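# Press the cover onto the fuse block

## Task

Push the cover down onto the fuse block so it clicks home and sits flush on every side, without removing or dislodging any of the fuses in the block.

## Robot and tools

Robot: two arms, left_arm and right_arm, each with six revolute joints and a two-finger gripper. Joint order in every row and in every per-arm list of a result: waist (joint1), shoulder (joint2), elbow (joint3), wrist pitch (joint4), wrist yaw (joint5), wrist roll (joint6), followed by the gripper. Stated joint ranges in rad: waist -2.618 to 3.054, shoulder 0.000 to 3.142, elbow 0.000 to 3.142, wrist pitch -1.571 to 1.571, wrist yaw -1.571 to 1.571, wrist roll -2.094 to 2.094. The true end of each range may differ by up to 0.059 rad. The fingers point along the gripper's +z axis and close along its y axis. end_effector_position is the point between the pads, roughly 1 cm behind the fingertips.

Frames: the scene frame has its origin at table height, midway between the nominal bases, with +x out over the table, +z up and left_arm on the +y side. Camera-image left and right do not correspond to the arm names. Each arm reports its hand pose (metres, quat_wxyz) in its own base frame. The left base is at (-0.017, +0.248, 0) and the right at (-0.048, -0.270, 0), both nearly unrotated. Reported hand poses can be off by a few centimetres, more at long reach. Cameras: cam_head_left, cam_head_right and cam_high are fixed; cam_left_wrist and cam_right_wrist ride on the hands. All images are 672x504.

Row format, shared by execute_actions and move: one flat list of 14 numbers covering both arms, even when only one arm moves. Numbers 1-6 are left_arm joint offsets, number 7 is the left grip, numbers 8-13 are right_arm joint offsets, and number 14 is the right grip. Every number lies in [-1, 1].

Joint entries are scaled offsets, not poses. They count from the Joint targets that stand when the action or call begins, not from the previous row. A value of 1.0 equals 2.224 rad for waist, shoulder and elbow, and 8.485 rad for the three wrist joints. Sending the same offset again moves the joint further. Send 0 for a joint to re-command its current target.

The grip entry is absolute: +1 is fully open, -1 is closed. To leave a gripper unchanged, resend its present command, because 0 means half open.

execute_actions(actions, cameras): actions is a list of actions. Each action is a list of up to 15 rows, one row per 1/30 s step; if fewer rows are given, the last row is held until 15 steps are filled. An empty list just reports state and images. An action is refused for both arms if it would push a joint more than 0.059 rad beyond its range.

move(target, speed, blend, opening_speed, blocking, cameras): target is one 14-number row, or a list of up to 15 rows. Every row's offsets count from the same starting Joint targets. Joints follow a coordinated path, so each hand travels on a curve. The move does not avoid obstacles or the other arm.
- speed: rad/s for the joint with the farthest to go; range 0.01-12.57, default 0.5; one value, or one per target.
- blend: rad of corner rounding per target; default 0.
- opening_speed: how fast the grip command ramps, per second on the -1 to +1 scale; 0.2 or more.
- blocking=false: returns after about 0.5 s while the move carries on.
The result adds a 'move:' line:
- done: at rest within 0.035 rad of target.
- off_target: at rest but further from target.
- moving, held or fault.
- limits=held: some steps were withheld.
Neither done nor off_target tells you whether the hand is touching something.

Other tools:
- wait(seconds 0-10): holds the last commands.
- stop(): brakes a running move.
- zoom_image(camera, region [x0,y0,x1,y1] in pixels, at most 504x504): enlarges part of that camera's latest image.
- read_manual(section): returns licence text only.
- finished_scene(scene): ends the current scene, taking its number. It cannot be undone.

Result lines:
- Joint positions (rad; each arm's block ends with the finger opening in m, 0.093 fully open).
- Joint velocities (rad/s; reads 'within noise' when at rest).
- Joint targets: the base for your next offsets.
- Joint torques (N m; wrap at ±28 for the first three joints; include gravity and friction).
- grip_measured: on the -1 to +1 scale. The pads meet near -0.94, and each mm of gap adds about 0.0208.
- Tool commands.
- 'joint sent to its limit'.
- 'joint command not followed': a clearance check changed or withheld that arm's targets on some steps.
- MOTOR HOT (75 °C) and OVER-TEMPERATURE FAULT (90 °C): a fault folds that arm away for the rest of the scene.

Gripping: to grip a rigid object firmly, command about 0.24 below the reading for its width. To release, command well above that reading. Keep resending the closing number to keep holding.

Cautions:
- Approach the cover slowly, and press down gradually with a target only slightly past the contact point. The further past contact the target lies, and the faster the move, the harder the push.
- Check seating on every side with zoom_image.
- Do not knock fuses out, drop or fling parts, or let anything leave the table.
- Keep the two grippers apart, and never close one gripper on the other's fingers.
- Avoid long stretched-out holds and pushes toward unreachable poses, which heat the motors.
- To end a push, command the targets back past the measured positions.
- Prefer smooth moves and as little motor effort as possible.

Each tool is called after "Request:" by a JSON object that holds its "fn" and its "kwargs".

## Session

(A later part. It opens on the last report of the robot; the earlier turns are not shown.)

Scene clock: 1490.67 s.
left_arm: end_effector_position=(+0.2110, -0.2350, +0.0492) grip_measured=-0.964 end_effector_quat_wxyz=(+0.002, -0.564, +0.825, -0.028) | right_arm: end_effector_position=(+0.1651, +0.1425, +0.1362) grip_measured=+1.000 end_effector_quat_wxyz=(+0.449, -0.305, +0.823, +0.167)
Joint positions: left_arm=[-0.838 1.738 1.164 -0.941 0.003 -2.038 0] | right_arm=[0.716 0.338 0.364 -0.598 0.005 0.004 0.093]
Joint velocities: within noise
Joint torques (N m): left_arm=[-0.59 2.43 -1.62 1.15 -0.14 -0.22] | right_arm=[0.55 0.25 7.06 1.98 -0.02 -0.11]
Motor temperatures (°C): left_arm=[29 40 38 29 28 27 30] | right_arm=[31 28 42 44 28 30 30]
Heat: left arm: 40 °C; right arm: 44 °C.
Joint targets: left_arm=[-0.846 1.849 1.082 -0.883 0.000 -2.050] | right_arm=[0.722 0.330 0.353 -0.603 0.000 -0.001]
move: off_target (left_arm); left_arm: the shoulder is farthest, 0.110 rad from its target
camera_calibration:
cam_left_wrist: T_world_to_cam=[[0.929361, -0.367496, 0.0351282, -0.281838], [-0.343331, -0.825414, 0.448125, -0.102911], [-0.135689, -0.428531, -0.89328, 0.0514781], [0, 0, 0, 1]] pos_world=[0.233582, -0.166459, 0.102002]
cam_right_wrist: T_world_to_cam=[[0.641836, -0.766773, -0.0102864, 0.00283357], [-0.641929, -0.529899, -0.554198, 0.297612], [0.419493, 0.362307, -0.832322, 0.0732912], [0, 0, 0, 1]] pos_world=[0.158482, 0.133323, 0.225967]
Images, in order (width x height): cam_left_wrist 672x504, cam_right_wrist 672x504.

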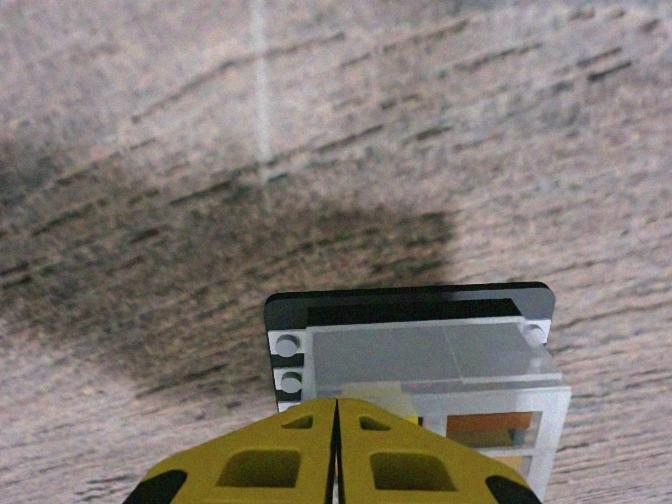

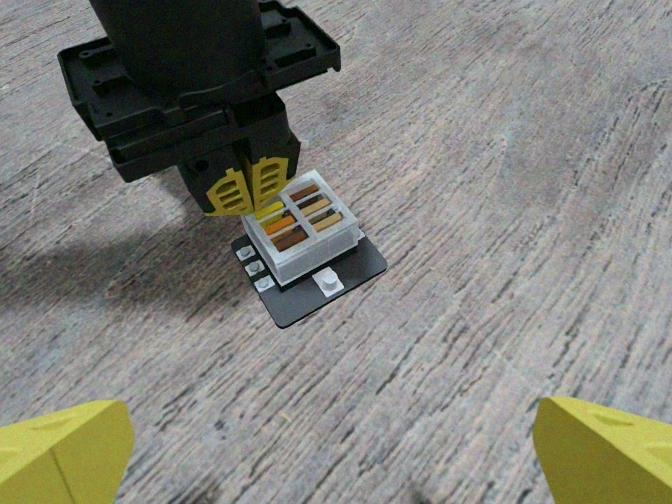

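Request:
{"fn": "move", "kwargs": {"target": [[0, -0.0405, 0.0315, 0, 0, 0, -0.97, 0, 0, 0, 0, 0, 0, 1], [0, -0.0405, 0.135, -0.0236, 0, 0, -0.97, 0, 0, 0, 0, 0, 0, 1], [0.18, -0.0405, 0.135, -0.0236, 0, 0.12, -0.97, 0, 0, 0, 0, 0, 0, 1]], "speed": [0.2, 0.4, 1.0]}}

Request:
{"fn": "zoom_image", "kwargs": {"camera": "cam_right_wrist", "region": [225, 180, 395, 330]}}

Request:
{"fn": "zoom_image", "kwargs": {"camera": "cam_head_left", "region": [310, 235, 380, 305]}}

Scene clock: 1508.67 s.
left_arm: end_effector_position=(+0.3082, -0.1481, +0.0936) grip_measured=-0.964 end_effector_quat_wxyz=(+0.038, -0.293, +0.955, -0.037) | right_arm: end_effector_position=(+0.1651, +0.1425, +0.1362) grip_measured=+1.000 end_effector_quat_wxyz=(+0.449, -0.305, +0.823, +0.167)
Joint positions: left_arm=[-0.447 1.75 1.356 -1.071 0.003 -1.042 0] | right_arm=[0.716 0.338 0.364 -0.598 0.005 0.004 0.093]
Joint velocities: within noise
Joint torques (N m): left_arm=[0.25 -5.79 9.54 0.47 -0.12 0] | right_arm=[0.79 0.14 6.84 1.97 -0.07 -0.08]
Motor temperatures (°C): left_arm=[29 37 37 29 28 27 30] | right_arm=[31 28 42 44 28 30 30]
Heat: left arm: 37 °C; right arm: 44 °C.
Joint targets: left_arm=[-0.446 1.759 1.382 -1.084 0.000 -1.032] | right_arm=[0.722 0.330 0.353 -0.603 0.000 -0.001]
move: done
camera_calibration:
cam_left_wrist: T_world_to_cam=[[0.552954, -0.829476, 0.0788049, -0.298287], [-0.787313, -0.489194, 0.375269, 0.175718], [-0.272726, -0.269551, -0.92356, 0.210278], [0, 0, 0, 1]] pos_world=[0.360632, -0.104781, 0.151769]
cam_right_wrist: T_world_to_cam=[[0.641836, -0.766773, -0.0102864, 0.00283357], [-0.641929, -0.529899, -0.554198, 0.297612], [0.419493, 0.362307, -0.832322, 0.0732912], [0, 0, 0, 1]] pos_world=[0.158482, 0.133323, 0.225967]

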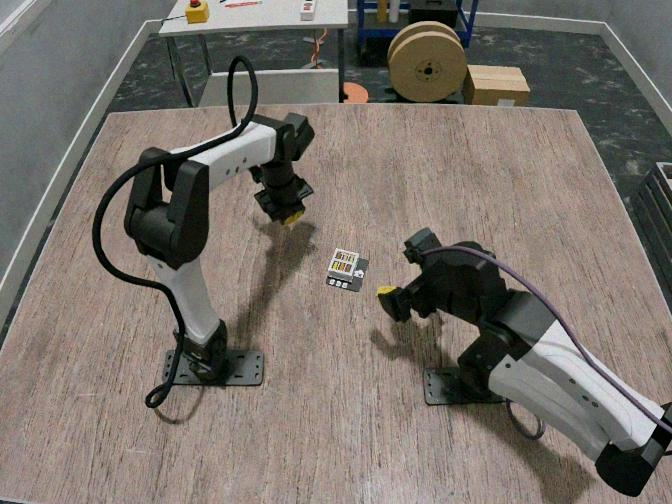

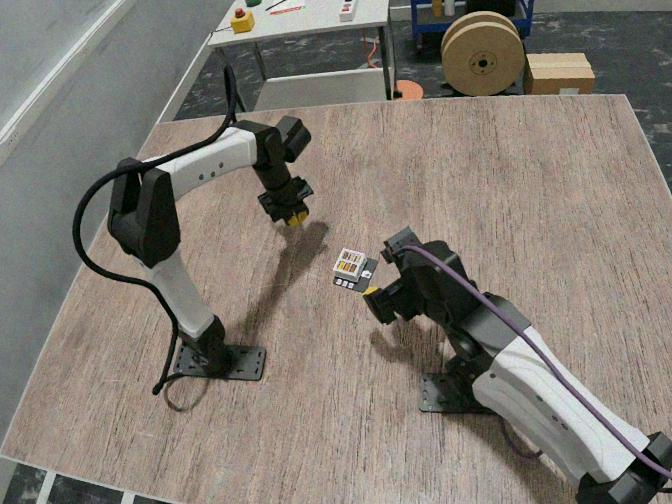

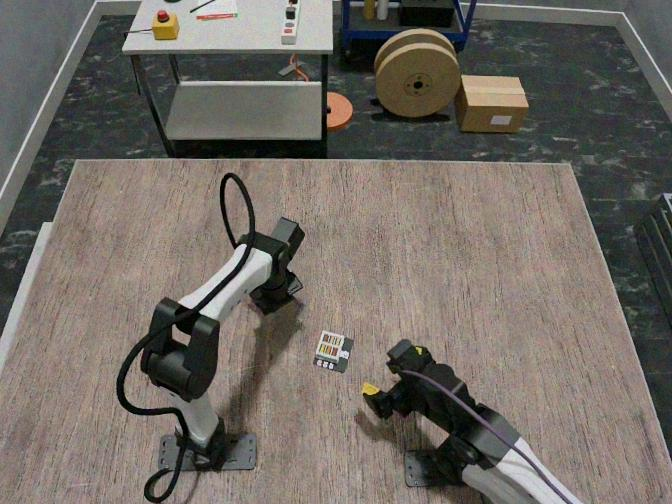

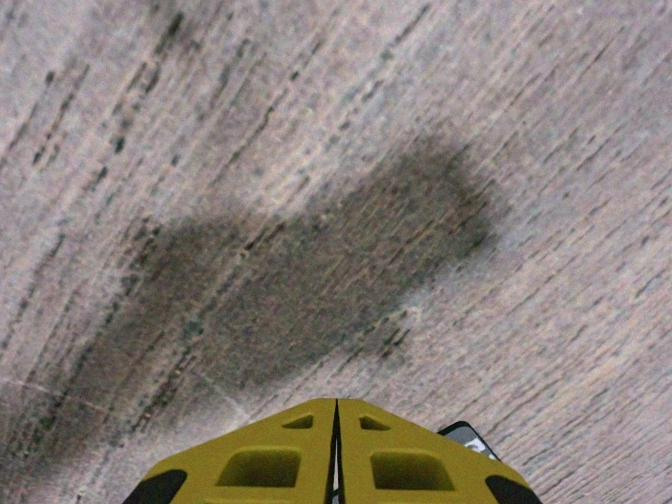

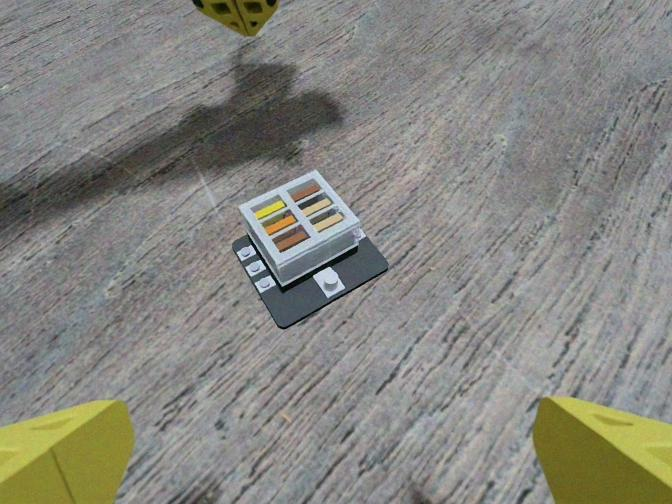

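Scaled by 2.965 from the camera's 672x504 image, which has a finer 960x720 frame.

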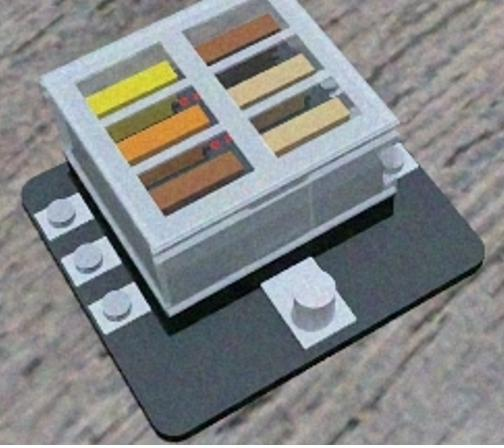

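Scaled by 7.200 from the camera's 672x504 image, which has a finer 960x720 frame.

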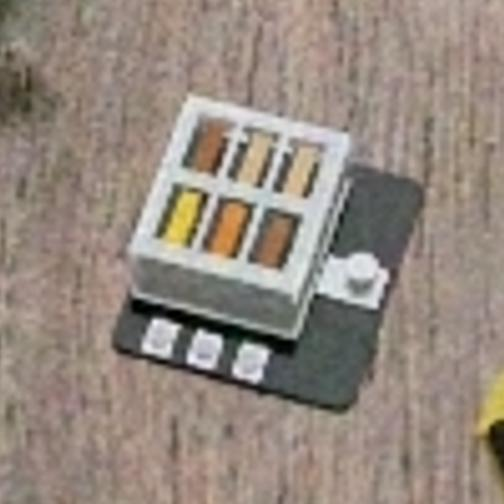

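Request:
{"fn": "finished_scene", "kwargs": {"scene": 1}}

The scene is finished: the task was done.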